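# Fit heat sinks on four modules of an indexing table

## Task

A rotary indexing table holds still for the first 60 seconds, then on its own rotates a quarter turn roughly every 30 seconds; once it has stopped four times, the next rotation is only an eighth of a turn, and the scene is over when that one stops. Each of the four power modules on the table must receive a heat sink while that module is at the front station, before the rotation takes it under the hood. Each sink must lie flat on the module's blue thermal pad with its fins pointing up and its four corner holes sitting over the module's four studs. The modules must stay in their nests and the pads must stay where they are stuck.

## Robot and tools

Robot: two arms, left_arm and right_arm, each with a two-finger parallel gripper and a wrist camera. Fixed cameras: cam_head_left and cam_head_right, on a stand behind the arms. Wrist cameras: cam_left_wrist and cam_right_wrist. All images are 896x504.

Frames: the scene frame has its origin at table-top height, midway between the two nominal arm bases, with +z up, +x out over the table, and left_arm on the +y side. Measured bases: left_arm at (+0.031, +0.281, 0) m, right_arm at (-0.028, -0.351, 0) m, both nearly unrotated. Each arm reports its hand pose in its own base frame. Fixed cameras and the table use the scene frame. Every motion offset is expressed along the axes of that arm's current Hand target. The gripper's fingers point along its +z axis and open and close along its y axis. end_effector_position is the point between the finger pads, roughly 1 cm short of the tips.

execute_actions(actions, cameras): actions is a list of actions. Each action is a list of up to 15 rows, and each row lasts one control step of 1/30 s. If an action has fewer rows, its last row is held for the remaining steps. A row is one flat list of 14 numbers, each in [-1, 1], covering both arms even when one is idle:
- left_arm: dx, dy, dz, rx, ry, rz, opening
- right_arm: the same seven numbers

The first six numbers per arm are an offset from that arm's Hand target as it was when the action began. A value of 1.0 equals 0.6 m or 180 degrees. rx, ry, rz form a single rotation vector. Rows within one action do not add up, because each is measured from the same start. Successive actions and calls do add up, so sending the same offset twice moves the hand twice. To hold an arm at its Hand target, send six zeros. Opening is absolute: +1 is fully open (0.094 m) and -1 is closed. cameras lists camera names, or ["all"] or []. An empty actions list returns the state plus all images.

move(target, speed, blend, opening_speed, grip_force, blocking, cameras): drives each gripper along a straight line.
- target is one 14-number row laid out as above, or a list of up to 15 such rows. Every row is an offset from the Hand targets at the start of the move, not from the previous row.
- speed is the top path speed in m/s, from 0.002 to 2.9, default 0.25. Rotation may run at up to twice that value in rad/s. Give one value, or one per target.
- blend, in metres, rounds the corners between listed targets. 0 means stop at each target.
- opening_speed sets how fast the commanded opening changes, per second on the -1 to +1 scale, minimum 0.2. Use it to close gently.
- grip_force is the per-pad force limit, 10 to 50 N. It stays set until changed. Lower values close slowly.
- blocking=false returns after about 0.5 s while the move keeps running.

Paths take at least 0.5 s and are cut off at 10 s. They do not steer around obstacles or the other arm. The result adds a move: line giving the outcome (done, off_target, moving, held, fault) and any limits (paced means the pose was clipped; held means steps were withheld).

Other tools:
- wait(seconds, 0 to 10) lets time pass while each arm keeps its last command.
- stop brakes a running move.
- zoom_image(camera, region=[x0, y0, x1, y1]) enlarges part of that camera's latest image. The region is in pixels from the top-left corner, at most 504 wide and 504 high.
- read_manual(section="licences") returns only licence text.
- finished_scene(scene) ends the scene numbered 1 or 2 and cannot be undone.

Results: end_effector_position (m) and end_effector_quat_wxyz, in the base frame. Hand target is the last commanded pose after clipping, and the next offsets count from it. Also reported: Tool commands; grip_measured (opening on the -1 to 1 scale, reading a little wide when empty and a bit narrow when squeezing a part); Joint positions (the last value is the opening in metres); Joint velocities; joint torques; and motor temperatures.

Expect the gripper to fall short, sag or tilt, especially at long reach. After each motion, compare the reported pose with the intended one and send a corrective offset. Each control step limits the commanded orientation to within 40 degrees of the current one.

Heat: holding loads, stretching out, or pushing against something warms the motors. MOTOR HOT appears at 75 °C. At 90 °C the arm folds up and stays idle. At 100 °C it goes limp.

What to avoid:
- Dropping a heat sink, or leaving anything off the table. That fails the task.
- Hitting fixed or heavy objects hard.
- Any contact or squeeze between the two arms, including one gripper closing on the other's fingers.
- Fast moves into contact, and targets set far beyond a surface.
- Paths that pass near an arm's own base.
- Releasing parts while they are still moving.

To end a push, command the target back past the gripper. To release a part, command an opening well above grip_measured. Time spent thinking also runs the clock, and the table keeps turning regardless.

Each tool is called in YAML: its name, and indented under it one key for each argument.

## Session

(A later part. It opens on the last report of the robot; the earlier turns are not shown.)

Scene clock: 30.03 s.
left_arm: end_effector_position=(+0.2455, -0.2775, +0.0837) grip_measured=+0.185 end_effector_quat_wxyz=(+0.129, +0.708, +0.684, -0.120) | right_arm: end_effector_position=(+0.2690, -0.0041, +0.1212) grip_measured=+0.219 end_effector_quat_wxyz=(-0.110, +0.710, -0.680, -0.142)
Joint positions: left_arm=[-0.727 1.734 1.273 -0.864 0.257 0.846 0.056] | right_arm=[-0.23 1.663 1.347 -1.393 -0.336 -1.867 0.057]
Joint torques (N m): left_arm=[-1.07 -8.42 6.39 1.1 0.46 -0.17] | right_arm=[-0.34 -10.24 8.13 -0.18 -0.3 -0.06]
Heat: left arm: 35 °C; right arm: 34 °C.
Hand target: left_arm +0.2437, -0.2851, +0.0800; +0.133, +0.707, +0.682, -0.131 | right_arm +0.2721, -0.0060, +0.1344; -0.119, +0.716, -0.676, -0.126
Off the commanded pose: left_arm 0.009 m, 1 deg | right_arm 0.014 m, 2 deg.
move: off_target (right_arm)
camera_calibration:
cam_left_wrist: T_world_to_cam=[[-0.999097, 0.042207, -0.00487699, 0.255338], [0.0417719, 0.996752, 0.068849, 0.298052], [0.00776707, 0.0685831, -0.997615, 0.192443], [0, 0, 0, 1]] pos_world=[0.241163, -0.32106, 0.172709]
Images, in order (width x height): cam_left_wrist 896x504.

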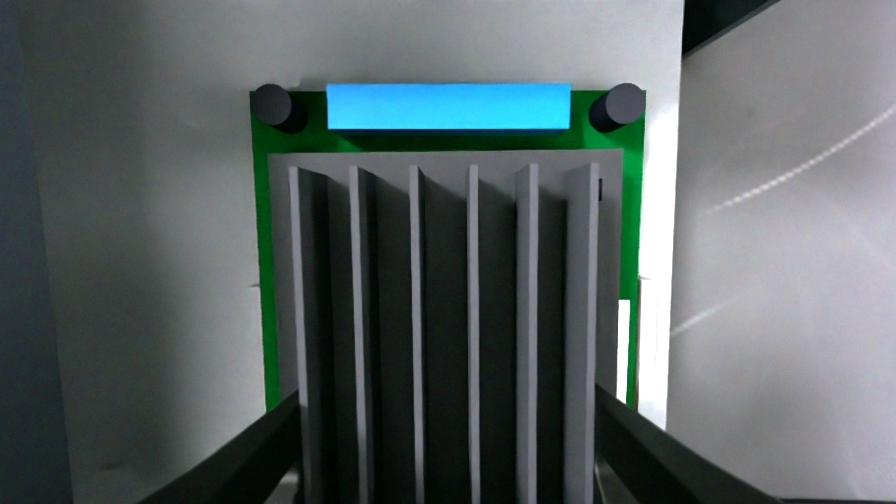

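move:
  target: [0.0020,-0.0013,0.0083,0.0007,0,0.0018,0.02,0,0,0,0,0,0,0.02]
  speed: 0.08
  cameras: ["cam_left_wrist"]

zoom_image:
  camera: "cam_left_wrist"
  region: [570, 150, 650, 210]

zoom_image:
  camera: "cam_left_wrist"
  region: [230, 0, 680, 250]

Scene clock: 32.03 s.
left_arm: end_effector_position=(+0.2443, -0.2788, +0.0805) grip_measured=+0.185 end_effector_quat_wxyz=(+0.130, +0.709, +0.682, -0.120) | right_arm: end_effector_position=(+0.2690, -0.0041, +0.1212) grip_measured=+0.219 end_effector_quat_wxyz=(-0.110, +0.710, -0.680, -0.142)
Joint positions: left_arm=[-0.731 1.734 1.259 -0.846 0.258 0.846 0.056] | right_arm=[-0.23 1.663 1.347 -1.393 -0.336 -1.867 0.057]
Joint torques (N m): left_arm=[-0.88 -7.87 6.32 1.1 0.47 -0.12] | right_arm=[-0.23 -10.26 8.18 -0.18 -0.27 -0.08]
Heat: left arm: 35 °C; right arm: 34 °C.
Hand target: left_arm +0.2429, -0.2858, +0.0749; +0.133, +0.709, +0.680, -0.132 | right_arm +0.2721, -0.0060, +0.1344; -0.119, +0.716, -0.676, -0.126
Off the commanded pose: left_arm 0.009 m, 1 deg | right_arm 0.014 m, 2 deg.
move: off_target (right_arm)
camera_calibration:
cam_left_wrist: T_world_to_cam=[[-0.998889, 0.0464925, -0.00771034, 0.255569], [0.0458849, 0.996769, 0.0659237, 0.29883], [0.0107504, 0.0654966, -0.997795, 0.187747], [0, 0, 0, 1]] pos_world=[0.239555, -0.322043, 0.169604]
Images, in order (width x height): cam_left_wrist 896x504.

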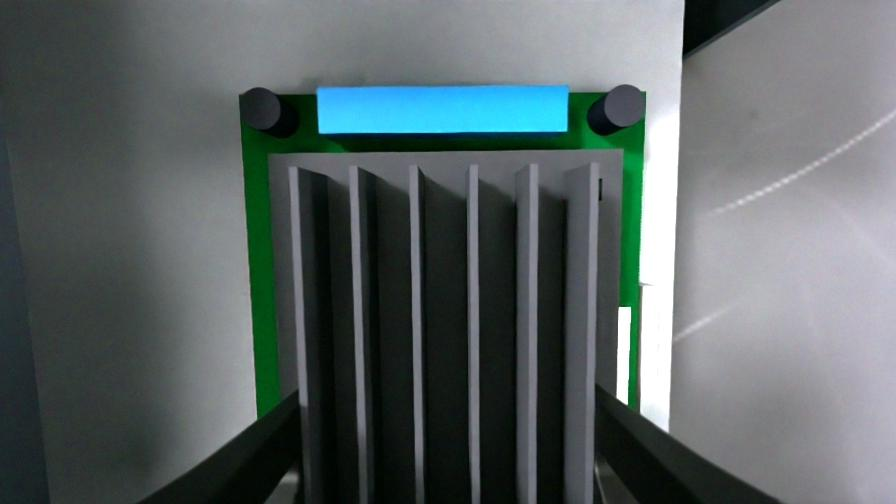

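Scaled by 6.300 from the camera's 896x504 image, which has a finer 1280x720 frame.

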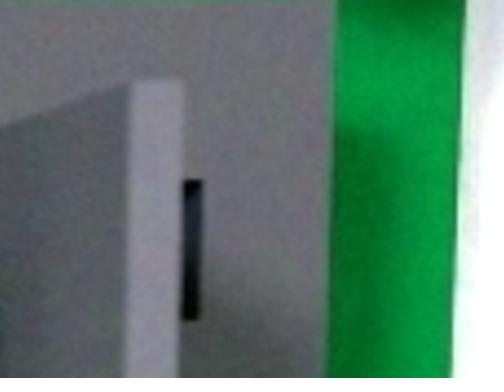

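Scaled by 1.120 from the camera's 896x504 image, which has a finer 1280x720 frame.

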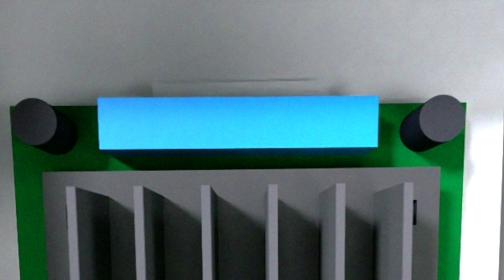

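move:
  target: [0.0055,0.0063,-0.0021,0,0,0,0.02,0,0,0,0,0,0,0.02]
  speed: 0.08
  cameras: ["cam_left_wrist"]

zoom_image:
  camera: "cam_left_wrist"
  region: [230, 0, 680, 250]

Scene clock: 33.50 s.
left_arm: end_effector_position=(+0.2449, -0.2785, +0.0778) grip_measured=+0.185 end_effector_quat_wxyz=(+0.128, +0.709, +0.683, -0.121) | right_arm: end_effector_position=(+0.2690, -0.0041, +0.1212) grip_measured=+0.219 end_effector_quat_wxyz=(-0.110, +0.710, -0.680, -0.142)
Joint positions: left_arm=[-0.729 1.742 1.259 -0.844 0.26 0.846 0.056] | right_arm=[-0.23 1.663 1.347 -1.393 -0.336 -1.867 0.057]
Joint torques (N m): left_arm=[0.06 -8.43 6.75 1.05 0.49 0.07] | right_arm=[-0.21 -10.29 8.09 -0.17 -0.28 -0.08]
Heat: left arm: 35 °C; right arm: 34 °C.
Hand target: left_arm +0.2469, -0.2824, +0.0750; +0.133, +0.709, +0.680, -0.132 | right_arm +0.2721, -0.0060, +0.1344; -0.119, +0.716, -0.676, -0.126
Off the commanded pose: left_arm 0.005 m, 1 deg | right_arm 0.014 m, 2 deg.
move: off_target (right_arm)
camera_calibration:
cam_left_wrist: T_world_to_cam=[[-0.998996, 0.0447657, -0.0015018, 0.255201], [0.0445586, 0.996668, 0.068325, 0.298855], [0.00455542, 0.0681895, -0.997662, 0.187287], [0, 0, 0, 1]] pos_world=[0.240775, -0.322055, 0.166814]
Images, in order (width x height): cam_left_wrist 896x504.

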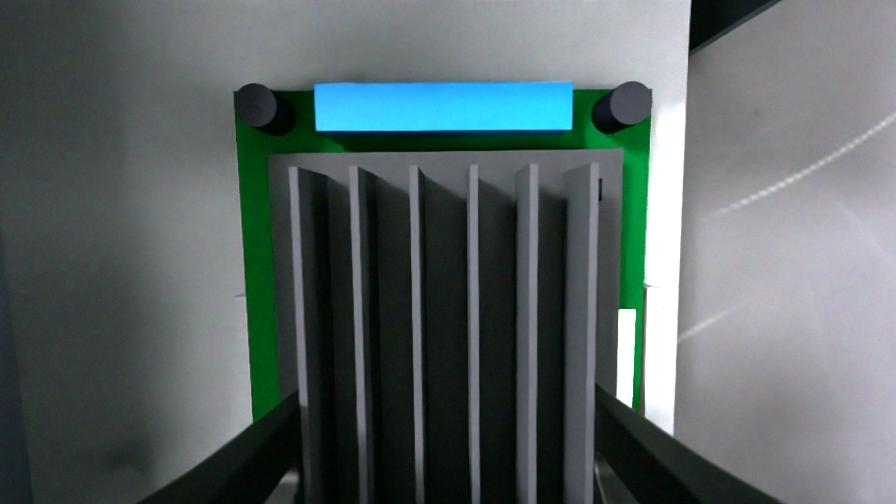

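Scaled by 1.120 from the camera's 896x504 image, which has a finer 1280x720 frame.

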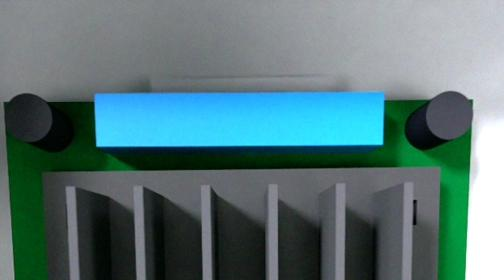

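zoom_image:
  camera: "cam_left_wrist"
  region: [570, 150, 650, 210]

Scaled by 6.300 from the camera's 896x504 image, which has a finer 1280x720 frame.

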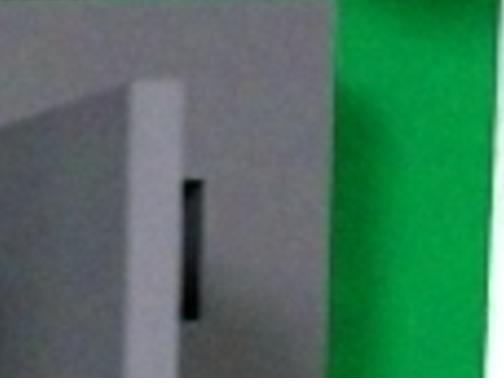

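move:
  target: [0.0043,0.0012,0.0092,0,0,0,0.02,0,0,0,0,0,0,0.02]
  speed: 0.06
  cameras: ["cam_left_wrist"]

zoom_image:
  camera: "cam_left_wrist"
  region: [570, 150, 650, 210]

zoom_image:
  camera: "cam_left_wrist"
  region: [230, 0, 680, 250]

Scene clock: 34.77 s.
left_arm: end_effector_position=(+0.2454, -0.2789, +0.0738) grip_measured=+0.185 end_effector_quat_wxyz=(+0.128, +0.708, +0.683, -0.123) | right_arm: end_effector_position=(+0.2690, -0.0041, +0.1212) grip_measured=+0.219 end_effector_quat_wxyz=(-0.110, +0.710, -0.680, -0.142)
Joint positions: left_arm=[-0.726 1.748 1.249 -0.828 0.264 0.847 0.056] | right_arm=[-0.23 1.663 1.347 -1.393 -0.336 -1.867 0.057]
Joint torques (N m): left_arm=[0.12 -8.36 6.06 1.13 0.45 0.08] | right_arm=[-0.27 -10.26 8.24 -0.17 -0.29 -0.06]
Heat: left arm: 35 °C; right arm: 35 °C.
Hand target: left_arm +0.2477, -0.2820, +0.0689; +0.133, +0.709, +0.680, -0.132 | right_arm +0.2721, -0.0060, +0.1344; -0.119, +0.716, -0.676, -0.126
Off the commanded pose: left_arm 0.006 m, 1 deg | right_arm 0.014 m, 2 deg.
move: off_target (right_arm)
camera_calibration:
cam_left_wrist: T_world_to_cam=[[-0.999009, 0.0444963, 0.000743885, 0.255453], [0.0444502, 0.996887, 0.0651217, 0.299692], [0.0021561, 0.0650903, -0.997877, 0.183111], [0, 0, 0, 1]] pos_world=[0.241484, -0.322044, 0.163016]
Images, in order (width x height): cam_left_wrist 896x504.

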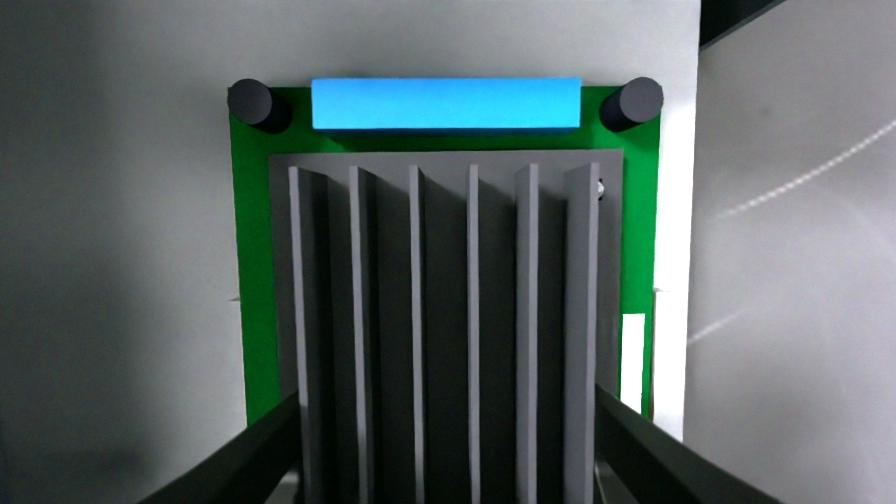

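Scaled by 6.300 from the camera's 896x504 image, which has a finer 1280x720 frame.

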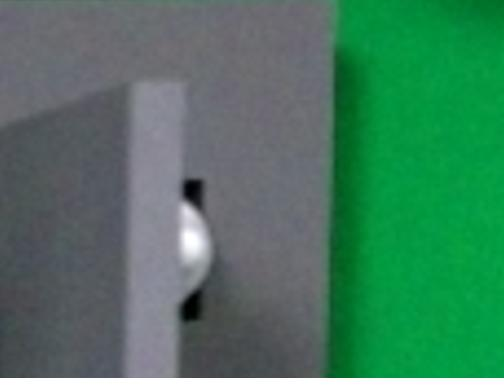

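Scaled by 1.120 from the camera's 896x504 image, which has a finer 1280x720 frame.

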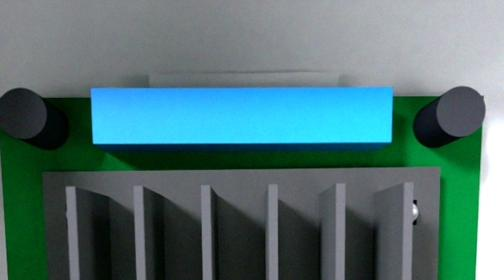

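move:
  target:
    - [0.0018,0,0.0047,0,0,0,0.02,0,0,0,0,0,0,0.02]
    - [-0.0012,0,-0.0031,0,0,0,0.46,0,0,0,0,0,0,0.02]
    - [-0.0122,0.0003,-0.031,0,0,0,0.46,0,0,0,0,0,0,0.02]
    - [-0.0612,0.0015,-0.155,0,0,0,0.46,0,0,0,0,0,0,0.02]
  speed: [0.06,0.06,0.06,0.3]
  opening_speed: 1.0
  blend: [0,0,0.01,0]
  cameras: ["cam_left_wrist"]

Scene clock: 38.47 s.
left_arm: end_effector_position=(+0.2464, -0.2809, +0.1538) grip_measured=+0.458 end_effector_quat_wxyz=(+0.117, +0.708, +0.685, -0.127) | right_arm: end_effector_position=(+0.2690, -0.0041, +0.1212) grip_measured=+0.219 end_effector_quat_wxyz=(-0.110, +0.710, -0.680, -0.142)
Joint positions: left_arm=[-0.726 1.747 1.571 -1.175 0.27 0.848 0.068] | right_arm=[-0.23 1.663 1.347 -1.393 -0.336 -1.867 0.057]
Joint torques (N m): left_arm=[0.06 -11.58 10.02 0.59 0.39 0.07] | right_arm=[-0.25 -10.32 8.2 -0.15 -0.29 -0.06]
Heat: left arm: 35 °C; right arm: 35 °C.
Hand target: left_arm +0.2476, -0.2820, +0.1687; +0.133, +0.709, +0.680, -0.132 | right_arm +0.2721, -0.0060, +0.1344; -0.119, +0.716, -0.676, -0.126
Off the commanded pose: left_arm 0.015 m, 2 deg | right_arm 0.014 m, 2 deg.
move: off_target (left_arm, right_arm); blend cut to 0.009 m at target 3
camera_calibration:
cam_left_wrist: T_world_to_cam=[[-0.998698, 0.0463924, 0.0212342, 0.253768], [0.0478683, 0.996013, 0.0752812, 0.293838], [-0.0176571, 0.0761996, -0.996936, 0.270886], [0, 0, 0, 1]] pos_world=[0.244155, -0.325081, 0.242547]
Images, in order (width x height): cam_left_wrist 896x504.

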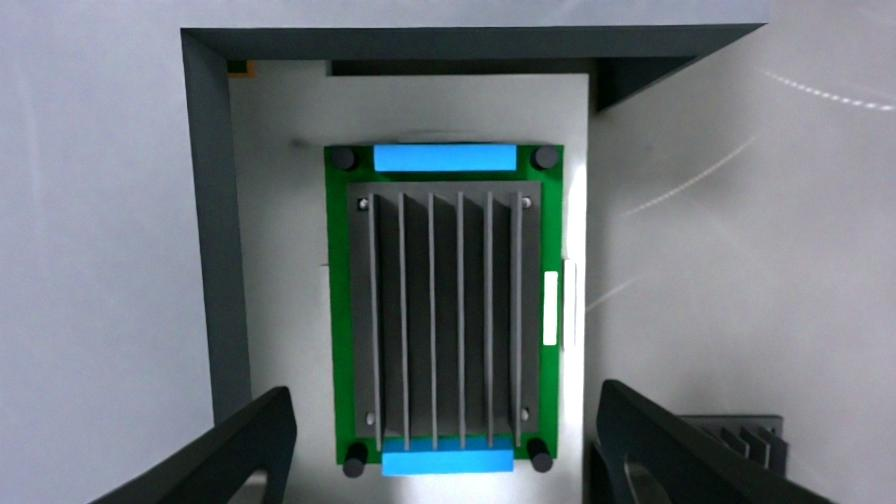

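move:
  target:
    - [0.1918,-0.2419,-0.0783,0,0,0,0.6,0,0,0,0,0,0,0.02]
    - [0.2197,-0.2522,-0.0340,0,0,0,0.6,0,0,0,0,0,0,0.02]
  speed: [0.35,0.2]
  blend: [0.02,0]
  cameras: ["cam_left_wrist","cam_right_wrist"]

Scene clock: 40.23 s.
left_arm: end_effector_position=(+0.1019, -0.1440, +0.1390) grip_measured=+0.598 end_effector_quat_wxyz=(+0.128, +0.707, +0.684, -0.125) | right_arm: end_effector_position=(+0.2690, -0.0041, +0.1212) grip_measured=+0.219 end_effector_quat_wxyz=(-0.110, +0.710, -0.680, -0.142)
Joint positions: left_arm=[-0.68 0.951 0.893 -1.282 0.279 0.892 0.075] | right_arm=[-0.23 1.663 1.347 -1.393 -0.336 -1.867 0.057]
Joint torques (N m): left_arm=[0.06 -1.7 6.08 0.92 0.43 0.12] | right_arm=[-0.28 -10.28 8.12 -0.19 -0.29 -0.07]
Heat: left arm: 35 °C; right arm: 35 °C.
Hand target: left_arm +0.1019, -0.1460, +0.1379; +0.133, +0.709, +0.680, -0.132 | right_arm +0.2721, -0.0060, +0.1344; -0.119, +0.716, -0.676, -0.126
Off the commanded pose: left_arm 0.002 m, 1 deg | right_arm 0.014 m, 2 deg.
move: off_target (right_arm); blend cut to 0.016 m at target 1
camera_calibration:
cam_left_wrist: T_world_to_cam=[[-0.999055, 0.0432671, 0.00405876, 0.105468], [0.0434364, 0.997095, 0.0625664, 0.167935], [-0.0013399, 0.0626836, -0.998033, 0.239727], [0, 0, 0, 1]] pos_world=[0.0983954, -0.187038, 0.22832]
cam_right_wrist: T_world_to_cam=[[0.997313, 0.0533379, -0.0502158, -0.261222], [0.0569016, -0.995748, 0.0724395, 0.00980054], [-0.0461385, -0.0751022, -0.996108, 0.223442], [0, 0, 0, 1]] pos_world=[0.270272, 0.0404729, 0.208745]
Images, in order (width x height): cam_left_wrist 896x504, cam_right_wrist 896x504.

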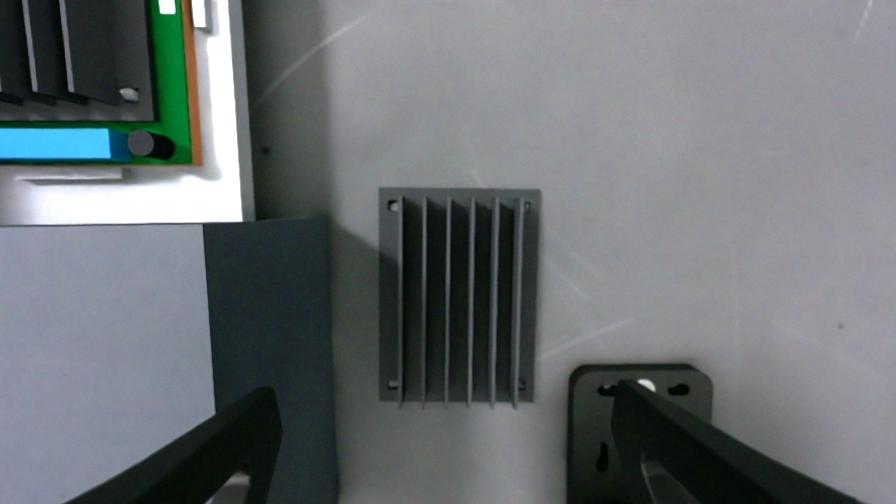

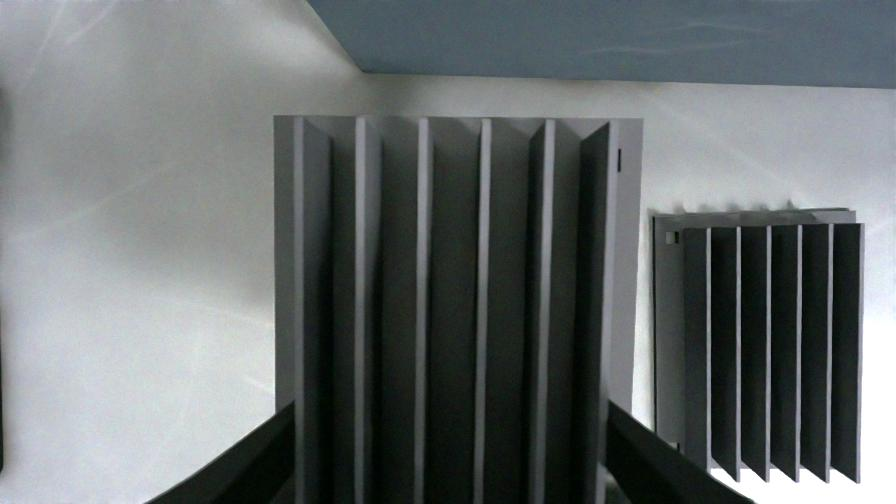

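move:
  target:
    - [0.0227,-0.0034,0.0568,0.0022,0,0.0057,0.6,-0.0703,-0.0185,-0.0986,0,0,0,0.02]
    - [0.0755,-0.0112,0.1892,0.0022,0,0.0057,0.6,-0.5188,-0.0934,0.1112,0.0129,-0.0117,0.0141,0.02]
  speed: [0.25,0.3]
  blend: [0.02,0]
  cameras: ["cam_left_wrist","cam_right_wrist"]

Scene clock: 43.33 s.
left_arm: end_effector_position=(+0.0980, -0.1425, +0.0191) grip_measured=+0.598 end_effector_quat_wxyz=(+0.130, +0.714, +0.676, -0.126) | right_arm: end_effector_position=(+0.3030, +0.3087, +0.1704) grip_measured=+0.219 end_effector_quat_wxyz=(-0.131, +0.701, -0.689, -0.131)
Joint positions: left_arm=[-0.684 0.966 0.415 -0.786 0.283 0.909 0.075] | right_arm=[0.679 1.982 1.937 -1.288 -0.29 -0.873 0.057]
Joint torques (N m): left_arm=[-0.85 -0.36 5.68 1.05 0.38 -0.06] | right_arm=[-0.27 -10.96 9.37 0.75 -0.2 0.19]
Heat: left arm: 35 °C; right arm: 36 °C.
Hand target: left_arm +0.0963, -0.1453, +0.0156; +0.131, +0.715, +0.673, -0.133 | right_arm +0.3103, +0.3120, +0.1779; -0.143, +0.696, -0.692, -0.128
Off the commanded pose: left_arm 0.005 m, 1 deg | right_arm 0.011 m, 2 deg.
move: off_target (right_arm)
camera_calibration:
cam_left_wrist: T_world_to_cam=[[-0.99797, 0.0636282, -0.00264172, 0.104843], [0.0633725, 0.996341, 0.0573422, 0.172092], [0.00628064, 0.0570584, -0.998351, 0.118395], [0, 0, 0, 1]] pos_world=[0.0929807, -0.184889, 0.108609]
cam_right_wrist: T_world_to_cam=[[0.99974, 0.0198169, -0.0113133, -0.306315], [0.0204669, -0.997954, 0.0605665, 0.329439], [-0.01009, -0.0607823, -0.9981, 0.282548], [0, 0, 0, 1]] pos_world=[0.302344, 0.352009, 0.258593]
Images, in order (width x height): cam_left_wrist 896x504, cam_right_wrist 896x504.

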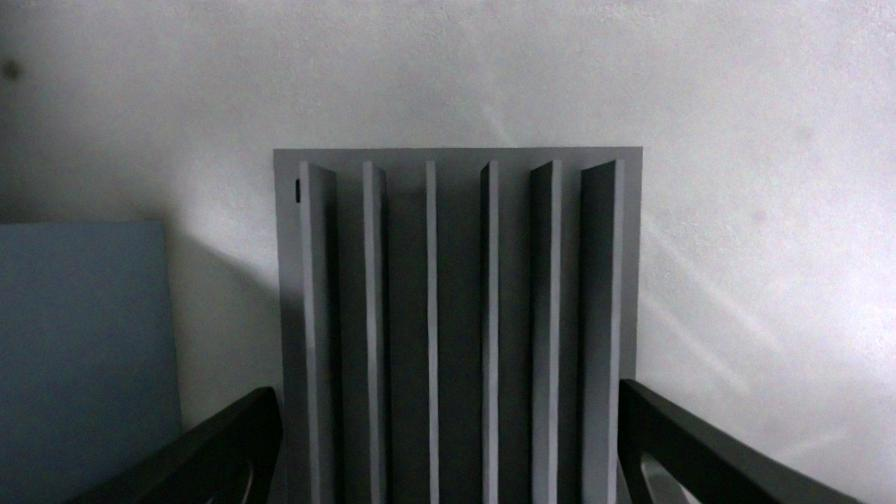

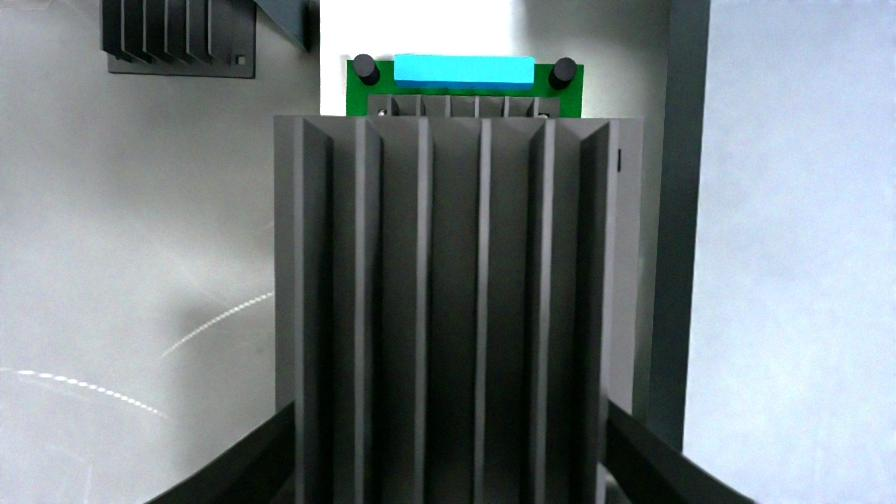

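move:
  target:
    - [0,-0.0033,0,0,0,0,0.6,0,0,0,0,0,0,0.02]
    - [0,-0.0033,0,0,0,0,0.02,0,0,0,0,0,0,0.02]
  speed: 0.1
  opening_speed: 1.0
  cameras: ["cam_left_wrist"]

zoom_image:
  camera: "cam_left_wrist"
  region: [230, 0, 680, 250]

Scene clock: 45.27 s.
left_arm: end_effector_position=(+0.0956, -0.1435, +0.0187) grip_measured=+0.189 end_effector_quat_wxyz=(+0.128, +0.717, +0.673, -0.129) | right_arm: end_effector_position=(+0.3030, +0.3086, +0.1704) grip_measured=+0.219 end_effector_quat_wxyz=(-0.131, +0.700, -0.689, -0.131)
Joint positions: left_arm=[-0.694 0.966 0.414 -0.787 0.286 0.906 0.056] | right_arm=[0.679 1.982 1.937 -1.288 -0.289 -0.872 0.057]
Joint torques (N m): left_arm=[-0.83 -1.35 5.48 1.03 0.33 -0.13] | right_arm=[-0.25 -11.06 9.39 0.76 -0.23 0.18]
Heat: left arm: 35 °C; right arm: 36 °C.
Hand target: left_arm +0.0944, -0.1452, +0.0156; +0.131, +0.715, +0.673, -0.133 | right_arm +0.3103, +0.3120, +0.1779; -0.143, +0.696, -0.692, -0.128
Off the commanded pose: left_arm 0.004 m, 1 deg | right_arm 0.011 m, 2 deg.
move: off_target (right_arm)
camera_calibration:
cam_left_wrist: T_world_to_cam=[[-0.997407, 0.071925, 0.00250265, 0.103558], [0.0719519, 0.995826, 0.0561542, 0.17239], [0.00154669, 0.0561887, -0.998419, 0.118443], [0, 0, 0, 1]] pos_world=[0.0907025, -0.185774, 0.108316]
Images, in order (width x height): cam_left_wrist 896x504.

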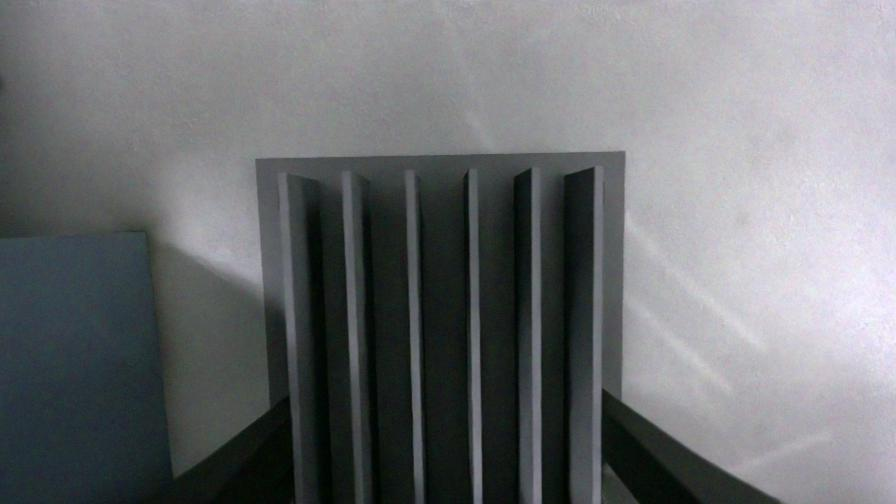

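Scaled by 1.120 from the camera's 896x504 image, which has a finer 1280x720 frame.

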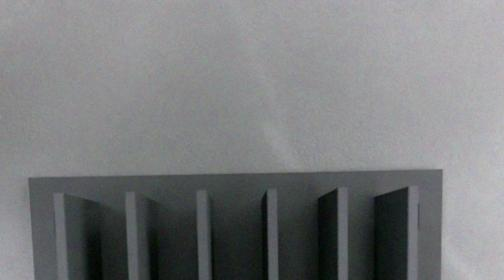

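move:
  target: [-0.0612,0,-0.1548,0,0,0,0.02,0,0,0,0,0,0,0.02]
  speed: 0.15

wait:
  seconds: 10

wait:
  seconds: 10

wait:
  seconds: 6.5
  cameras: ["cam_right_wrist"]

Scene clock: 47.13 s.
left_arm: end_effector_position=(+0.0892, -0.1402, +0.1020) grip_measured=+0.189 end_effector_quat_wxyz=(+0.110, +0.716, +0.676, -0.132) | right_arm: end_effector_position=(+0.3030, +0.3086, +0.1704) grip_measured=+0.219 end_effector_quat_wxyz=(-0.131, +0.700, -0.689, -0.131)
Joint positions: left_arm=[-0.704 0.919 0.738 -1.193 0.286 0.896 0.056] | right_arm=[0.679 1.982 1.937 -1.288 -0.289 -0.872 0.057]
Joint torques (N m): left_arm=[-0.54 -2.48 10.99 0.64 0.32 -0.09] | right_arm=[-0.39 -10.91 9.37 0.77 -0.21 0.19]
Heat: left arm: 35 °C; right arm: 36 °C.
Hand target: left_arm +0.0934, -0.1452, +0.1154; +0.132, +0.715, +0.673, -0.133 | right_arm +0.3103, +0.3120, +0.1779; -0.143, +0.696, -0.692, -0.128
Off the commanded pose: left_arm 0.015 m, 2 deg | right_arm 0.011 m, 2 deg.
move: off_target (left_arm, right_arm)

Scene clock: 57.13 s.
left_arm: end_effector_position=(+0.0892, -0.1402, +0.1020) grip_measured=+0.189 end_effector_quat_wxyz=(+0.110, +0.716, +0.676, -0.132) | right_arm: end_effector_position=(+0.3030, +0.3086, +0.1704) grip_measured=+0.219 end_effector_quat_wxyz=(-0.131, +0.700, -0.689, -0.131)
Joint positions: left_arm=[-0.704 0.919 0.738 -1.193 0.286 0.896 0.056] | right_arm=[0.679 1.982 1.937 -1.288 -0.289 -0.872 0.057]
Joint torques (N m): left_arm=[-0.5 -2.44 11.02 0.63 0.3 -0.08] | right_arm=[-0.29 -11.06 9.36 0.75 -0.22 0.18]
Heat: left arm: 36 °C; right arm: 36 °C.
Hand target: left_arm +0.0934, -0.1452, +0.1154; +0.131, +0.715, +0.673, -0.133 | right_arm +0.3103, +0.3120, +0.1779; -0.143, +0.696, -0.692, -0.128
Tool commands: left_gripper/opening=+0.02 right_gripper/opening=+0.02
Off the commanded pose: left_arm 0.015 m, 2 deg | right_arm 0.011 m, 2 deg.
wait: 10.00 s; at rest by 0.17 s

Scene clock: 67.13 s.
left_arm: end_effector_position=(+0.0892, -0.1402, +0.1020) grip_measured=+0.189 end_effector_quat_wxyz=(+0.110, +0.716, +0.676, -0.132) | right_arm: end_effector_position=(+0.3030, +0.3086, +0.1704) grip_measured=+0.219 end_effector_quat_wxyz=(-0.131, +0.700, -0.689, -0.131)
Joint positions: left_arm=[-0.704 0.919 0.738 -1.193 0.286 0.896 0.056] | right_arm=[0.679 1.982 1.937 -1.288 -0.289 -0.872 0.057]
Joint torques (N m): left_arm=[-0.47 -2.45 10.96 0.63 0.32 -0.09] | right_arm=[-0.24 -10.91 9.33 0.76 -0.19 0.18]
Heat: left arm: 37 °C; right arm: 37 °C.
Hand target: left_arm +0.0934, -0.1452, +0.1154; +0.131, +0.715, +0.673, -0.133 | right_arm +0.3103, +0.3120, +0.1779; -0.143, +0.696, -0.692, -0.128
Tool commands: left_gripper/opening=+0.02 right_gripper/opening=+0.02
Off the commanded pose: left_arm 0.015 m, 2 deg | right_arm 0.011 m, 2 deg.
wait: 10.00 s; at rest by 0.17 s

Scene clock: 73.63 s.
left_arm: end_effector_position=(+0.0892, -0.1402, +0.1020) grip_measured=+0.189 end_effector_quat_wxyz=(+0.110, +0.716, +0.676, -0.132) | right_arm: end_effector_position=(+0.3030, +0.3086, +0.1704) grip_measured=+0.219 end_effector_quat_wxyz=(-0.131, +0.700, -0.689, -0.131)
Joint positions: left_arm=[-0.704 0.919 0.738 -1.193 0.286 0.896 0.056] | right_arm=[0.679 1.982 1.937 -1.288 -0.289 -0.872 0.057]
Joint torques (N m): left_arm=[-0.5 -2.45 10.95 0.63 0.32 -0.1] | right_arm=[-0.2 -10.97 9.42 0.78 -0.23 0.16]
Heat: left arm: 37 °C; right arm: 37 °C.
Hand target: left_arm +0.0934, -0.1452, +0.1154; +0.131, +0.715, +0.673, -0.133 | right_arm +0.3103, +0.3120, +0.1779; -0.143, +0.696, -0.692, -0.128
Tool commands: left_gripper/opening=+0.02 right_gripper/opening=+0.02
Off the commanded pose: left_arm 0.015 m, 2 deg | right_arm 0.011 m, 2 deg.
wait: 6.50 s; at rest by 0.17 s
camera_calibration:
cam_right_wrist: T_world_to_cam=[[0.999756, 0.0190146, -0.0112806, -0.306146], [0.0196672, -0.997951, 0.0608782, 0.329598], [-0.0100999, -0.0610852, -0.998081, 0.282654], [0, 0, 0, 1]] pos_world=[0.302444, 0.35201, 0.258593]
Images, in order (width x height): cam_right_wrist 896x504.

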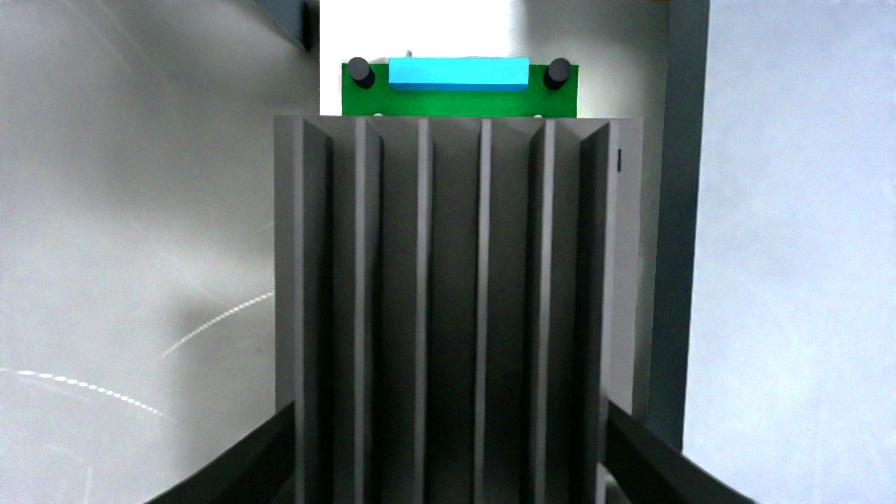

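move:
  target: [0,0,0,0,0,0,0.02,0.0112,0.0112,0.1597,0.0032,0,-0.0012,0.02]
  speed: 0.14
  cameras: ["cam_right_wrist"]

zoom_image:
  camera: "cam_right_wrist"
  region: [230, 0, 680, 250]

Scene clock: 75.67 s.
left_arm: end_effector_position=(+0.0891, -0.1401, +0.1020) grip_measured=+0.189 end_effector_quat_wxyz=(+0.110, +0.716, +0.676, -0.132) | right_arm: end_effector_position=(+0.3047, +0.3391, +0.0909) grip_measured=+0.219 end_effector_quat_wxyz=(-0.145, +0.699, -0.689, -0.126)
Joint positions: left_arm=[-0.704 0.919 0.738 -1.194 0.286 0.896 0.056] | right_arm=[0.739 2.022 1.671 -0.936 -0.265 -0.808 0.057]
Joint torques (N m): left_arm=[-0.51 -2.52 10.96 0.62 0.31 -0.09] | right_arm=[0.38 -11.73 5.59 1.06 -0.19 0.2]
Heat: left arm: 37 °C; right arm: 37 °C.
Hand target: left_arm +0.0934, -0.1452, +0.1154; +0.131, +0.715, +0.673, -0.133 | right_arm +0.3056, +0.3418, +0.0864; -0.147, +0.696, -0.692, -0.124
Off the commanded pose: left_arm 0.015 m, 2 deg | right_arm 0.005 m, 1 deg.
move: off_target (left_arm)
camera_calibration:
cam_right_wrist: T_world_to_cam=[[0.999815, 0.0118881, 0.0151338, -0.309322], [0.0111382, -0.998751, 0.0487034, 0.368825], [0.0156939, -0.0485258, -0.998699, 0.193091], [0, 0, 0, 1]] pos_world=[0.302126, 0.381411, 0.179558]
Images, in order (width x height): cam_right_wrist 896x504.

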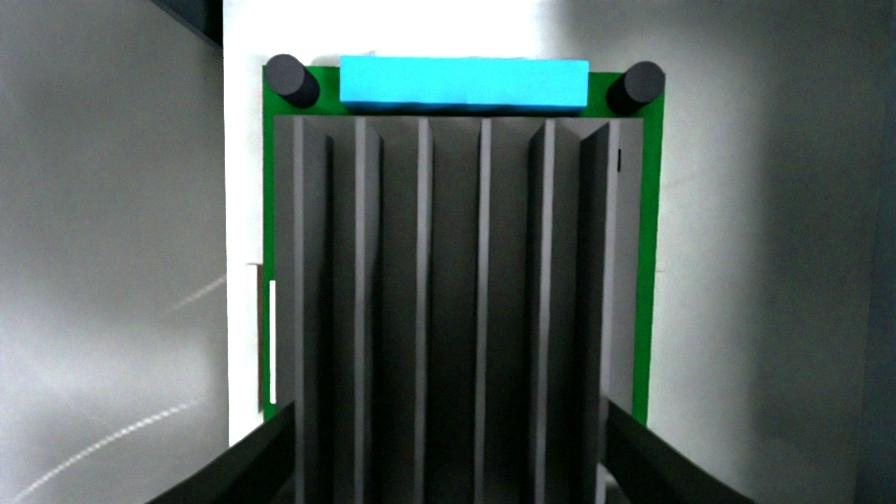

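Scaled by 1.120 from the camera's 896x504 image, which has a finer 1280x720 frame.

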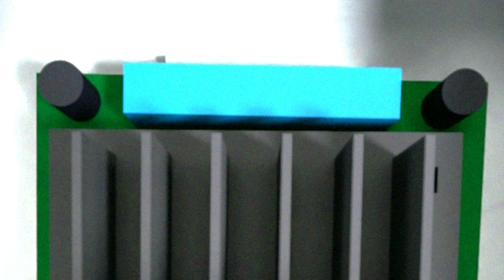

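zoom_image:
  camera: "cam_right_wrist"
  region: [230, 0, 680, 250]

wait:
  seconds: 0.1
  cameras: ["cam_right_wrist"]

Scaled by 1.120 from the camera's 896x504 image, which has a finer 1280x720 frame.

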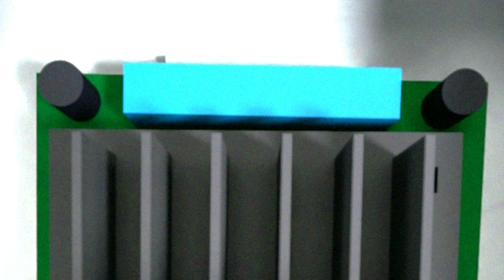

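Scene clock: 76.50 s.
left_arm: end_effector_position=(+0.0891, -0.1401, +0.1020) grip_measured=+0.189 end_effector_quat_wxyz=(+0.110, +0.716, +0.676, -0.132) | right_arm: end_effector_position=(+0.3047, +0.3391, +0.0909) grip_measured=+0.219 end_effector_quat_wxyz=(-0.145, +0.698, -0.689, -0.126)
Joint positions: left_arm=[-0.704 0.919 0.738 -1.194 0.286 0.896 0.056] | right_arm=[0.739 2.022 1.671 -0.936 -0.265 -0.807 0.057]
Joint torques (N m): left_arm=[-0.49 -2.5 10.97 0.62 0.31 -0.1] | right_arm=[0.38 -11.78 5.67 1.05 -0.18 0.17]
Heat: left arm: 38 °C; right arm: 37 °C.
Hand target: left_arm +0.0934, -0.1452, +0.1154; +0.131, +0.715, +0.673, -0.133 | right_arm +0.3055, +0.3418, +0.0864; -0.147, +0.696, -0.692, -0.124
Tool commands: left_gripper/opening=+0.02 right_gripper/opening=+0.02
Off the commanded pose: left_arm 0.015 m, 2 deg | right_arm 0.005 m, 1 deg.
wait: 0.10 s; at rest from the start
camera_calibration:
cam_right_wrist: T_world_to_cam=[[0.999821, 0.0114848, 0.0150483, -0.309154], [0.0107396, -0.998756, 0.0486981, 0.368949], [0.0155888, -0.0485278, -0.9987, 0.193124], [0, 0, 0, 1]] pos_world=[0.302126, 0.381412, 0.179558]
Images, in order (width x height): cam_right_wrist 896x504.

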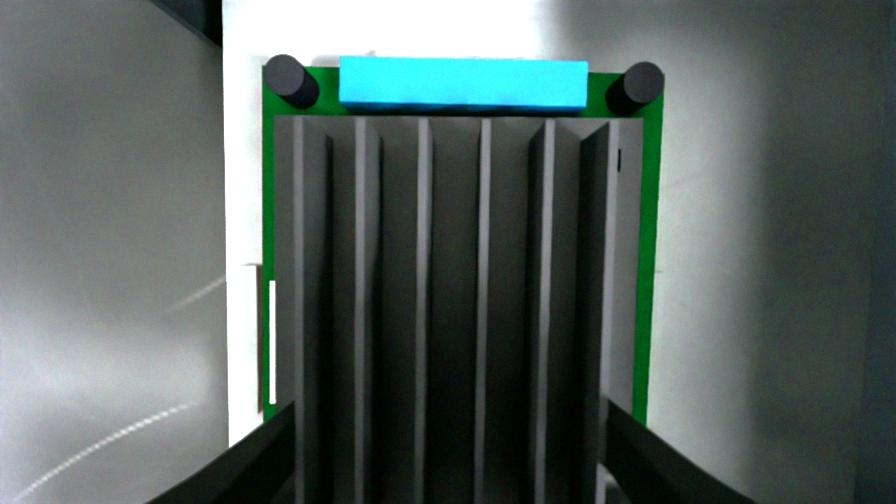

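move:
  target:
    - [0,0,0,0,0,0,0.02,0.0010,-0.0033,-0.0266,-0.0040,0.0092,0.0045,0.02]
    - [0,0,0,0,0,0,0.02,0.0049,-0.0090,0.0027,-0.0040,0.0092,0.0045,0.02]
  speed: 0.1
  cameras: ["cam_right_wrist"]

zoom_image:
  camera: "cam_right_wrist"
  region: [230, 0, 680, 250]

Scene clock: 79.00 s.
left_arm: end_effector_position=(+0.0891, -0.1401, +0.1020) grip_measured=+0.189 end_effector_quat_wxyz=(+0.110, +0.716, +0.676, -0.132) | right_arm: end_effector_position=(+0.3005, +0.3337, +0.0892) grip_measured=+0.219 end_effector_quat_wxyz=(-0.121, +0.698, -0.695, -0.124)
Joint positions: left_arm=[-0.704 0.919 0.738 -1.194 0.286 0.896 0.056] | right_arm=[0.739 2.04 1.703 -0.999 -0.258 -0.807 0.057]
Joint torques (N m): left_arm=[-0.51 -2.5 10.97 0.63 0.32 -0.09] | right_arm=[-0.28 -9.95 7.47 1.11 -0.16 0.15]
Heat: left arm: 38 °C; right arm: 37 °C.
Hand target: left_arm +0.0934, -0.1452, +0.1154; +0.131, +0.715, +0.673, -0.133 | right_arm +0.3110, +0.3397, +0.0841; -0.132, +0.694, -0.698, -0.119
Off the commanded pose: left_arm 0.015 m, 2 deg | right_arm 0.013 m, 1 deg.
move: off_target (left_arm, right_arm)
camera_calibration:
cam_right_wrist: T_world_to_cam=[[0.999813, 0.0097385, -0.0167076, -0.30144], [0.0111382, -0.996247, 0.085837, 0.359342], [-0.015809, -0.086007, -0.996169, 0.212896], [0, 0, 0, 1]] pos_world=[0.300747, 0.37924, 0.176199]
Images, in order (width x height): cam_right_wrist 896x504.

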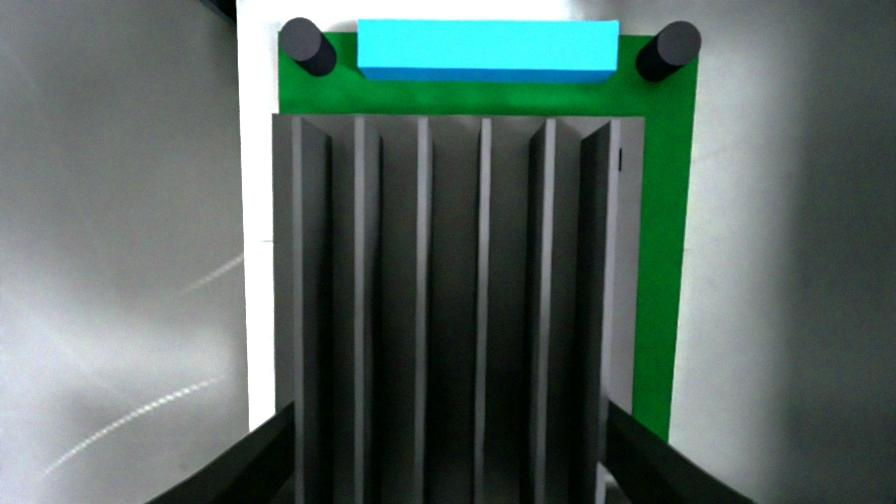

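Scaled by 1.120 from the camera's 896x504 image, which has a finer 1280x720 frame.

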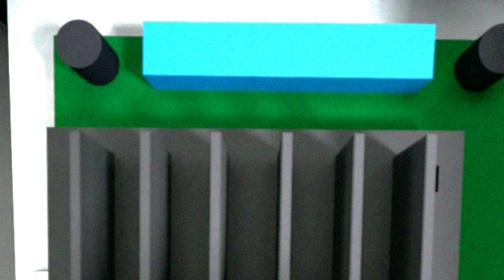

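move:
  target:
    - [0,0,0,0,0,0,0.02,-0.0008,0.0028,-0.0724,0.0042,0,-0.0016,0.02]
    - [0,0,0,0,0,0,0.02,-0.0040,0.0053,0.0014,0.0042,0,-0.0016,0.02]
  speed: 0.14
  cameras: ["cam_right_wrist"]

zoom_image:
  camera: "cam_right_wrist"
  region: [230, 0, 680, 250]

Scene clock: 81.50 s.
left_arm: end_effector_position=(+0.0891, -0.1401, +0.1020) grip_measured=+0.189 end_effector_quat_wxyz=(+0.110, +0.716, +0.676, -0.132) | right_arm: end_effector_position=(+0.3078, +0.3395, +0.0910) grip_measured=+0.219 end_effector_quat_wxyz=(-0.137, +0.697, -0.694, -0.116)
Joint positions: left_arm=[-0.704 0.919 0.738 -1.194 0.286 0.896 0.056] | right_arm=[0.743 2.044 1.71 -0.967 -0.243 -0.798 0.057]
Joint torques (N m): left_arm=[-0.51 -2.54 11.03 0.64 0.32 -0.09] | right_arm=[0.42 -11.52 5.45 1.01 -0.16 0.18]
Motor temperatures (°C): left_arm=[26 31 38 26 22 26 29] | right_arm=[26 36 38 26 23 23 25]
Heat: left arm: 38 °C; right arm: 38 °C.
Hand target: left_arm +0.0934, -0.1452, +0.1154; +0.131, +0.715, +0.673, -0.133 | right_arm +0.3079, +0.3423, +0.0842; -0.137, +0.695, -0.697, -0.115
Off the commanded pose: left_arm 0.015 m, 2 deg | right_arm 0.007 m, 0 deg.
move: off_target (left_arm)
camera_calibration:
cam_right_wrist: T_world_to_cam=[[0.999869, 0.00160296, 0.0160837, -0.308973], [0.000429881, -0.997356, 0.0726757, 0.369818], [0.0161576, -0.0726593, -0.997226, 0.20102], [0, 0, 0, 1]] pos_world=[0.305526, 0.383942, 0.178555]
Images, in order (width x height): cam_right_wrist 896x504.

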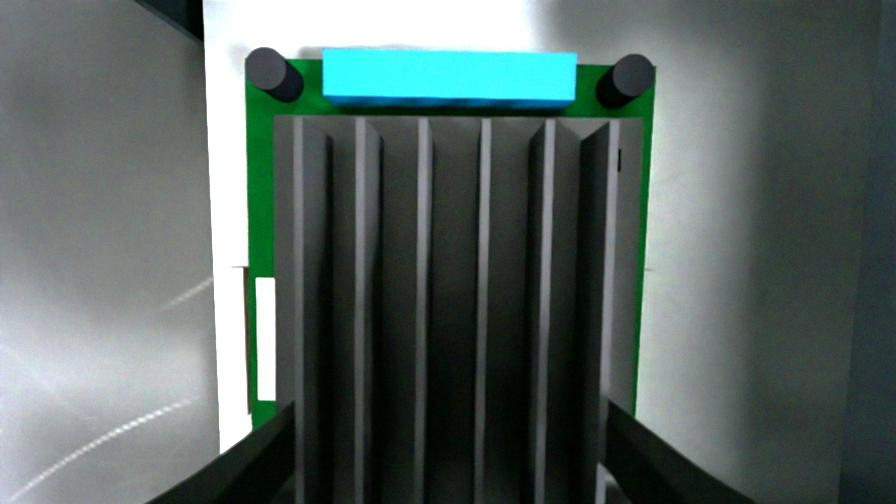

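Scaled by 1.120 from the camera's 896x504 image, which has a finer 1280x720 frame.

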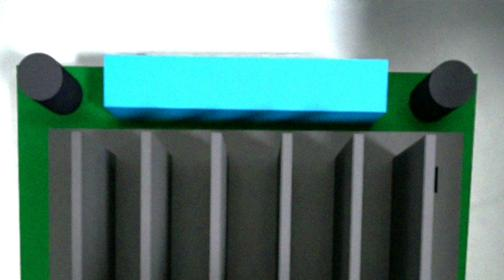

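move:
  target: [0,0,0,0,0,0,0.02,0.0002,0.0027,0.0071,-0.0032,0,0.0012,0.02]
  speed: 0.1
  cameras: ["cam_right_wrist"]

zoom_image:
  camera: "cam_right_wrist"
  region: [230, 0, 680, 250]

Scene clock: 82.80 s.
left_arm: end_effector_position=(+0.0891, -0.1401, +0.1020) grip_measured=+0.189 end_effector_quat_wxyz=(+0.110, +0.716, +0.676, -0.132) | right_arm: end_effector_position=(+0.3082, +0.3399, +0.0895) grip_measured=+0.219 end_effector_quat_wxyz=(-0.136, +0.696, -0.695, -0.117)
Joint positions: left_arm=[-0.704 0.919 0.738 -1.194 0.286 0.896 0.056] | right_arm=[0.743 2.047 1.71 -0.964 -0.243 -0.795 0.057]
Joint torques (N m): left_arm=[-0.51 -2.48 11.03 0.63 0.31 -0.09] | right_arm=[0.55 -11.19 5.12 1.03 -0.22 0.18]
Heat: left arm: 38 °C; right arm: 37 °C.
Hand target: left_arm +0.0934, -0.1452, +0.1154; +0.131, +0.715, +0.673, -0.133 | right_arm +0.3065, +0.3436, +0.0801; -0.133, +0.694, -0.698, -0.118
Off the commanded pose: left_arm 0.015 m, 2 deg | right_arm 0.010 m, 1 deg.
move: off_target (left_arm)
camera_calibration:
cam_right_wrist: T_world_to_cam=[[0.999898, -0.000900506, 0.0142314, -0.308369], [-0.00194213, -0.997304, 0.0733487, 0.370917], [0.014127, -0.0733689, -0.997205, 0.200436], [0, 0, 0, 1]] pos_world=[0.306227, 0.384346, 0.177058]
Images, in order (width x height): cam_right_wrist 896x504.

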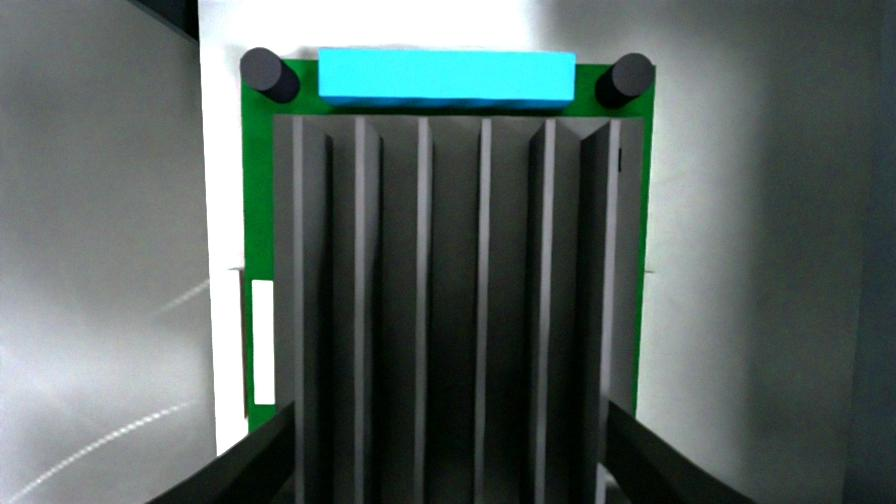

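Scaled by 1.120 from the camera's 896x504 image, which has a finer 1280x720 frame.

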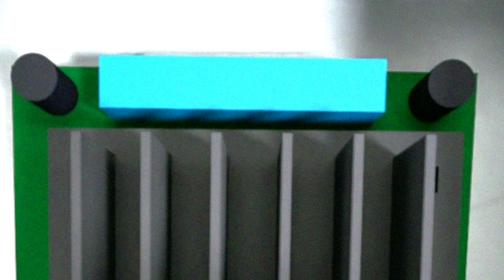

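move:
  target:
    - [0,0,0,0,0,0,0.02,-0.0007,0.0007,-0.0710,0,0,0,0.02]
    - [0,0,0,0,0,0,0.02,-0.0020,0.0033,-0.0008,0,0,0,0.02]
  speed: 0.14
  cameras: ["cam_right_wrist"]

zoom_image:
  camera: "cam_right_wrist"
  region: [230, 0, 680, 250]

Scene clock: 84.97 s.
left_arm: end_effector_position=(+0.0891, -0.1401, +0.1020) grip_measured=+0.189 end_effector_quat_wxyz=(+0.110, +0.716, +0.676, -0.132) | right_arm: end_effector_position=(+0.3027, +0.3338, +0.0885) grip_measured=+0.219 end_effector_quat_wxyz=(-0.119, +0.693, -0.701, -0.117)
Joint positions: left_arm=[-0.704 0.919 0.738 -1.194 0.286 0.896 0.056] | right_arm=[0.741 2.047 1.715 -1.004 -0.242 -0.789 0.057]
Joint torques (N m): left_arm=[-0.5 -2.5 10.95 0.63 0.31 -0.09] | right_arm=[1.05 -11.43 4.56 1.33 -0.23 0.16]
Heat: left arm: 38 °C; right arm: 37 °C.
Hand target: left_arm +0.0934, -0.1452, +0.1154; +0.131, +0.715, +0.673, -0.133 | right_arm +0.3045, +0.3446, +0.0809; -0.133, +0.694, -0.698, -0.118
Off the commanded pose: left_arm 0.015 m, 2 deg | right_arm 0.013 m, 2 deg.
move: off_target (left_arm, right_arm)
camera_calibration:
cam_right_wrist: T_world_to_cam=[[0.999872, -0.00864192, -0.0134643, -0.297865], [-0.00728452, -0.99518, 0.09779, 0.363648], [-0.0142445, -0.0976794, -0.995116, 0.215519], [0, 0, 0, 1]] pos_world=[0.303546, 0.380373, 0.174894]
Images, in order (width x height): cam_right_wrist 896x504.

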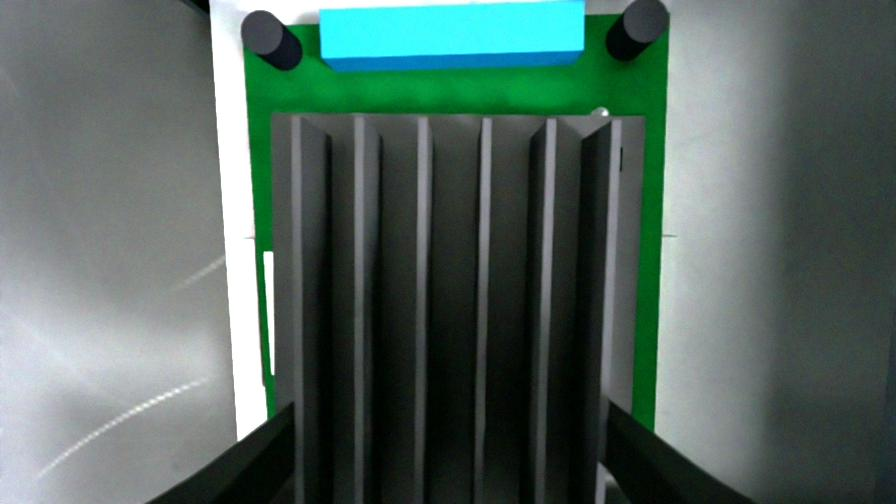

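Scaled by 1.120 from the camera's 896x504 image, which has a finer 1280x720 frame.

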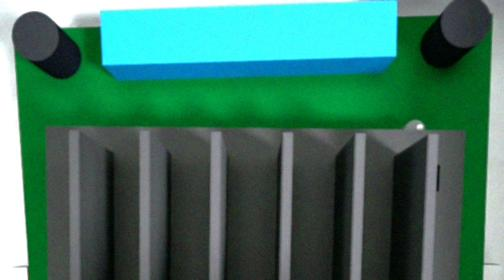

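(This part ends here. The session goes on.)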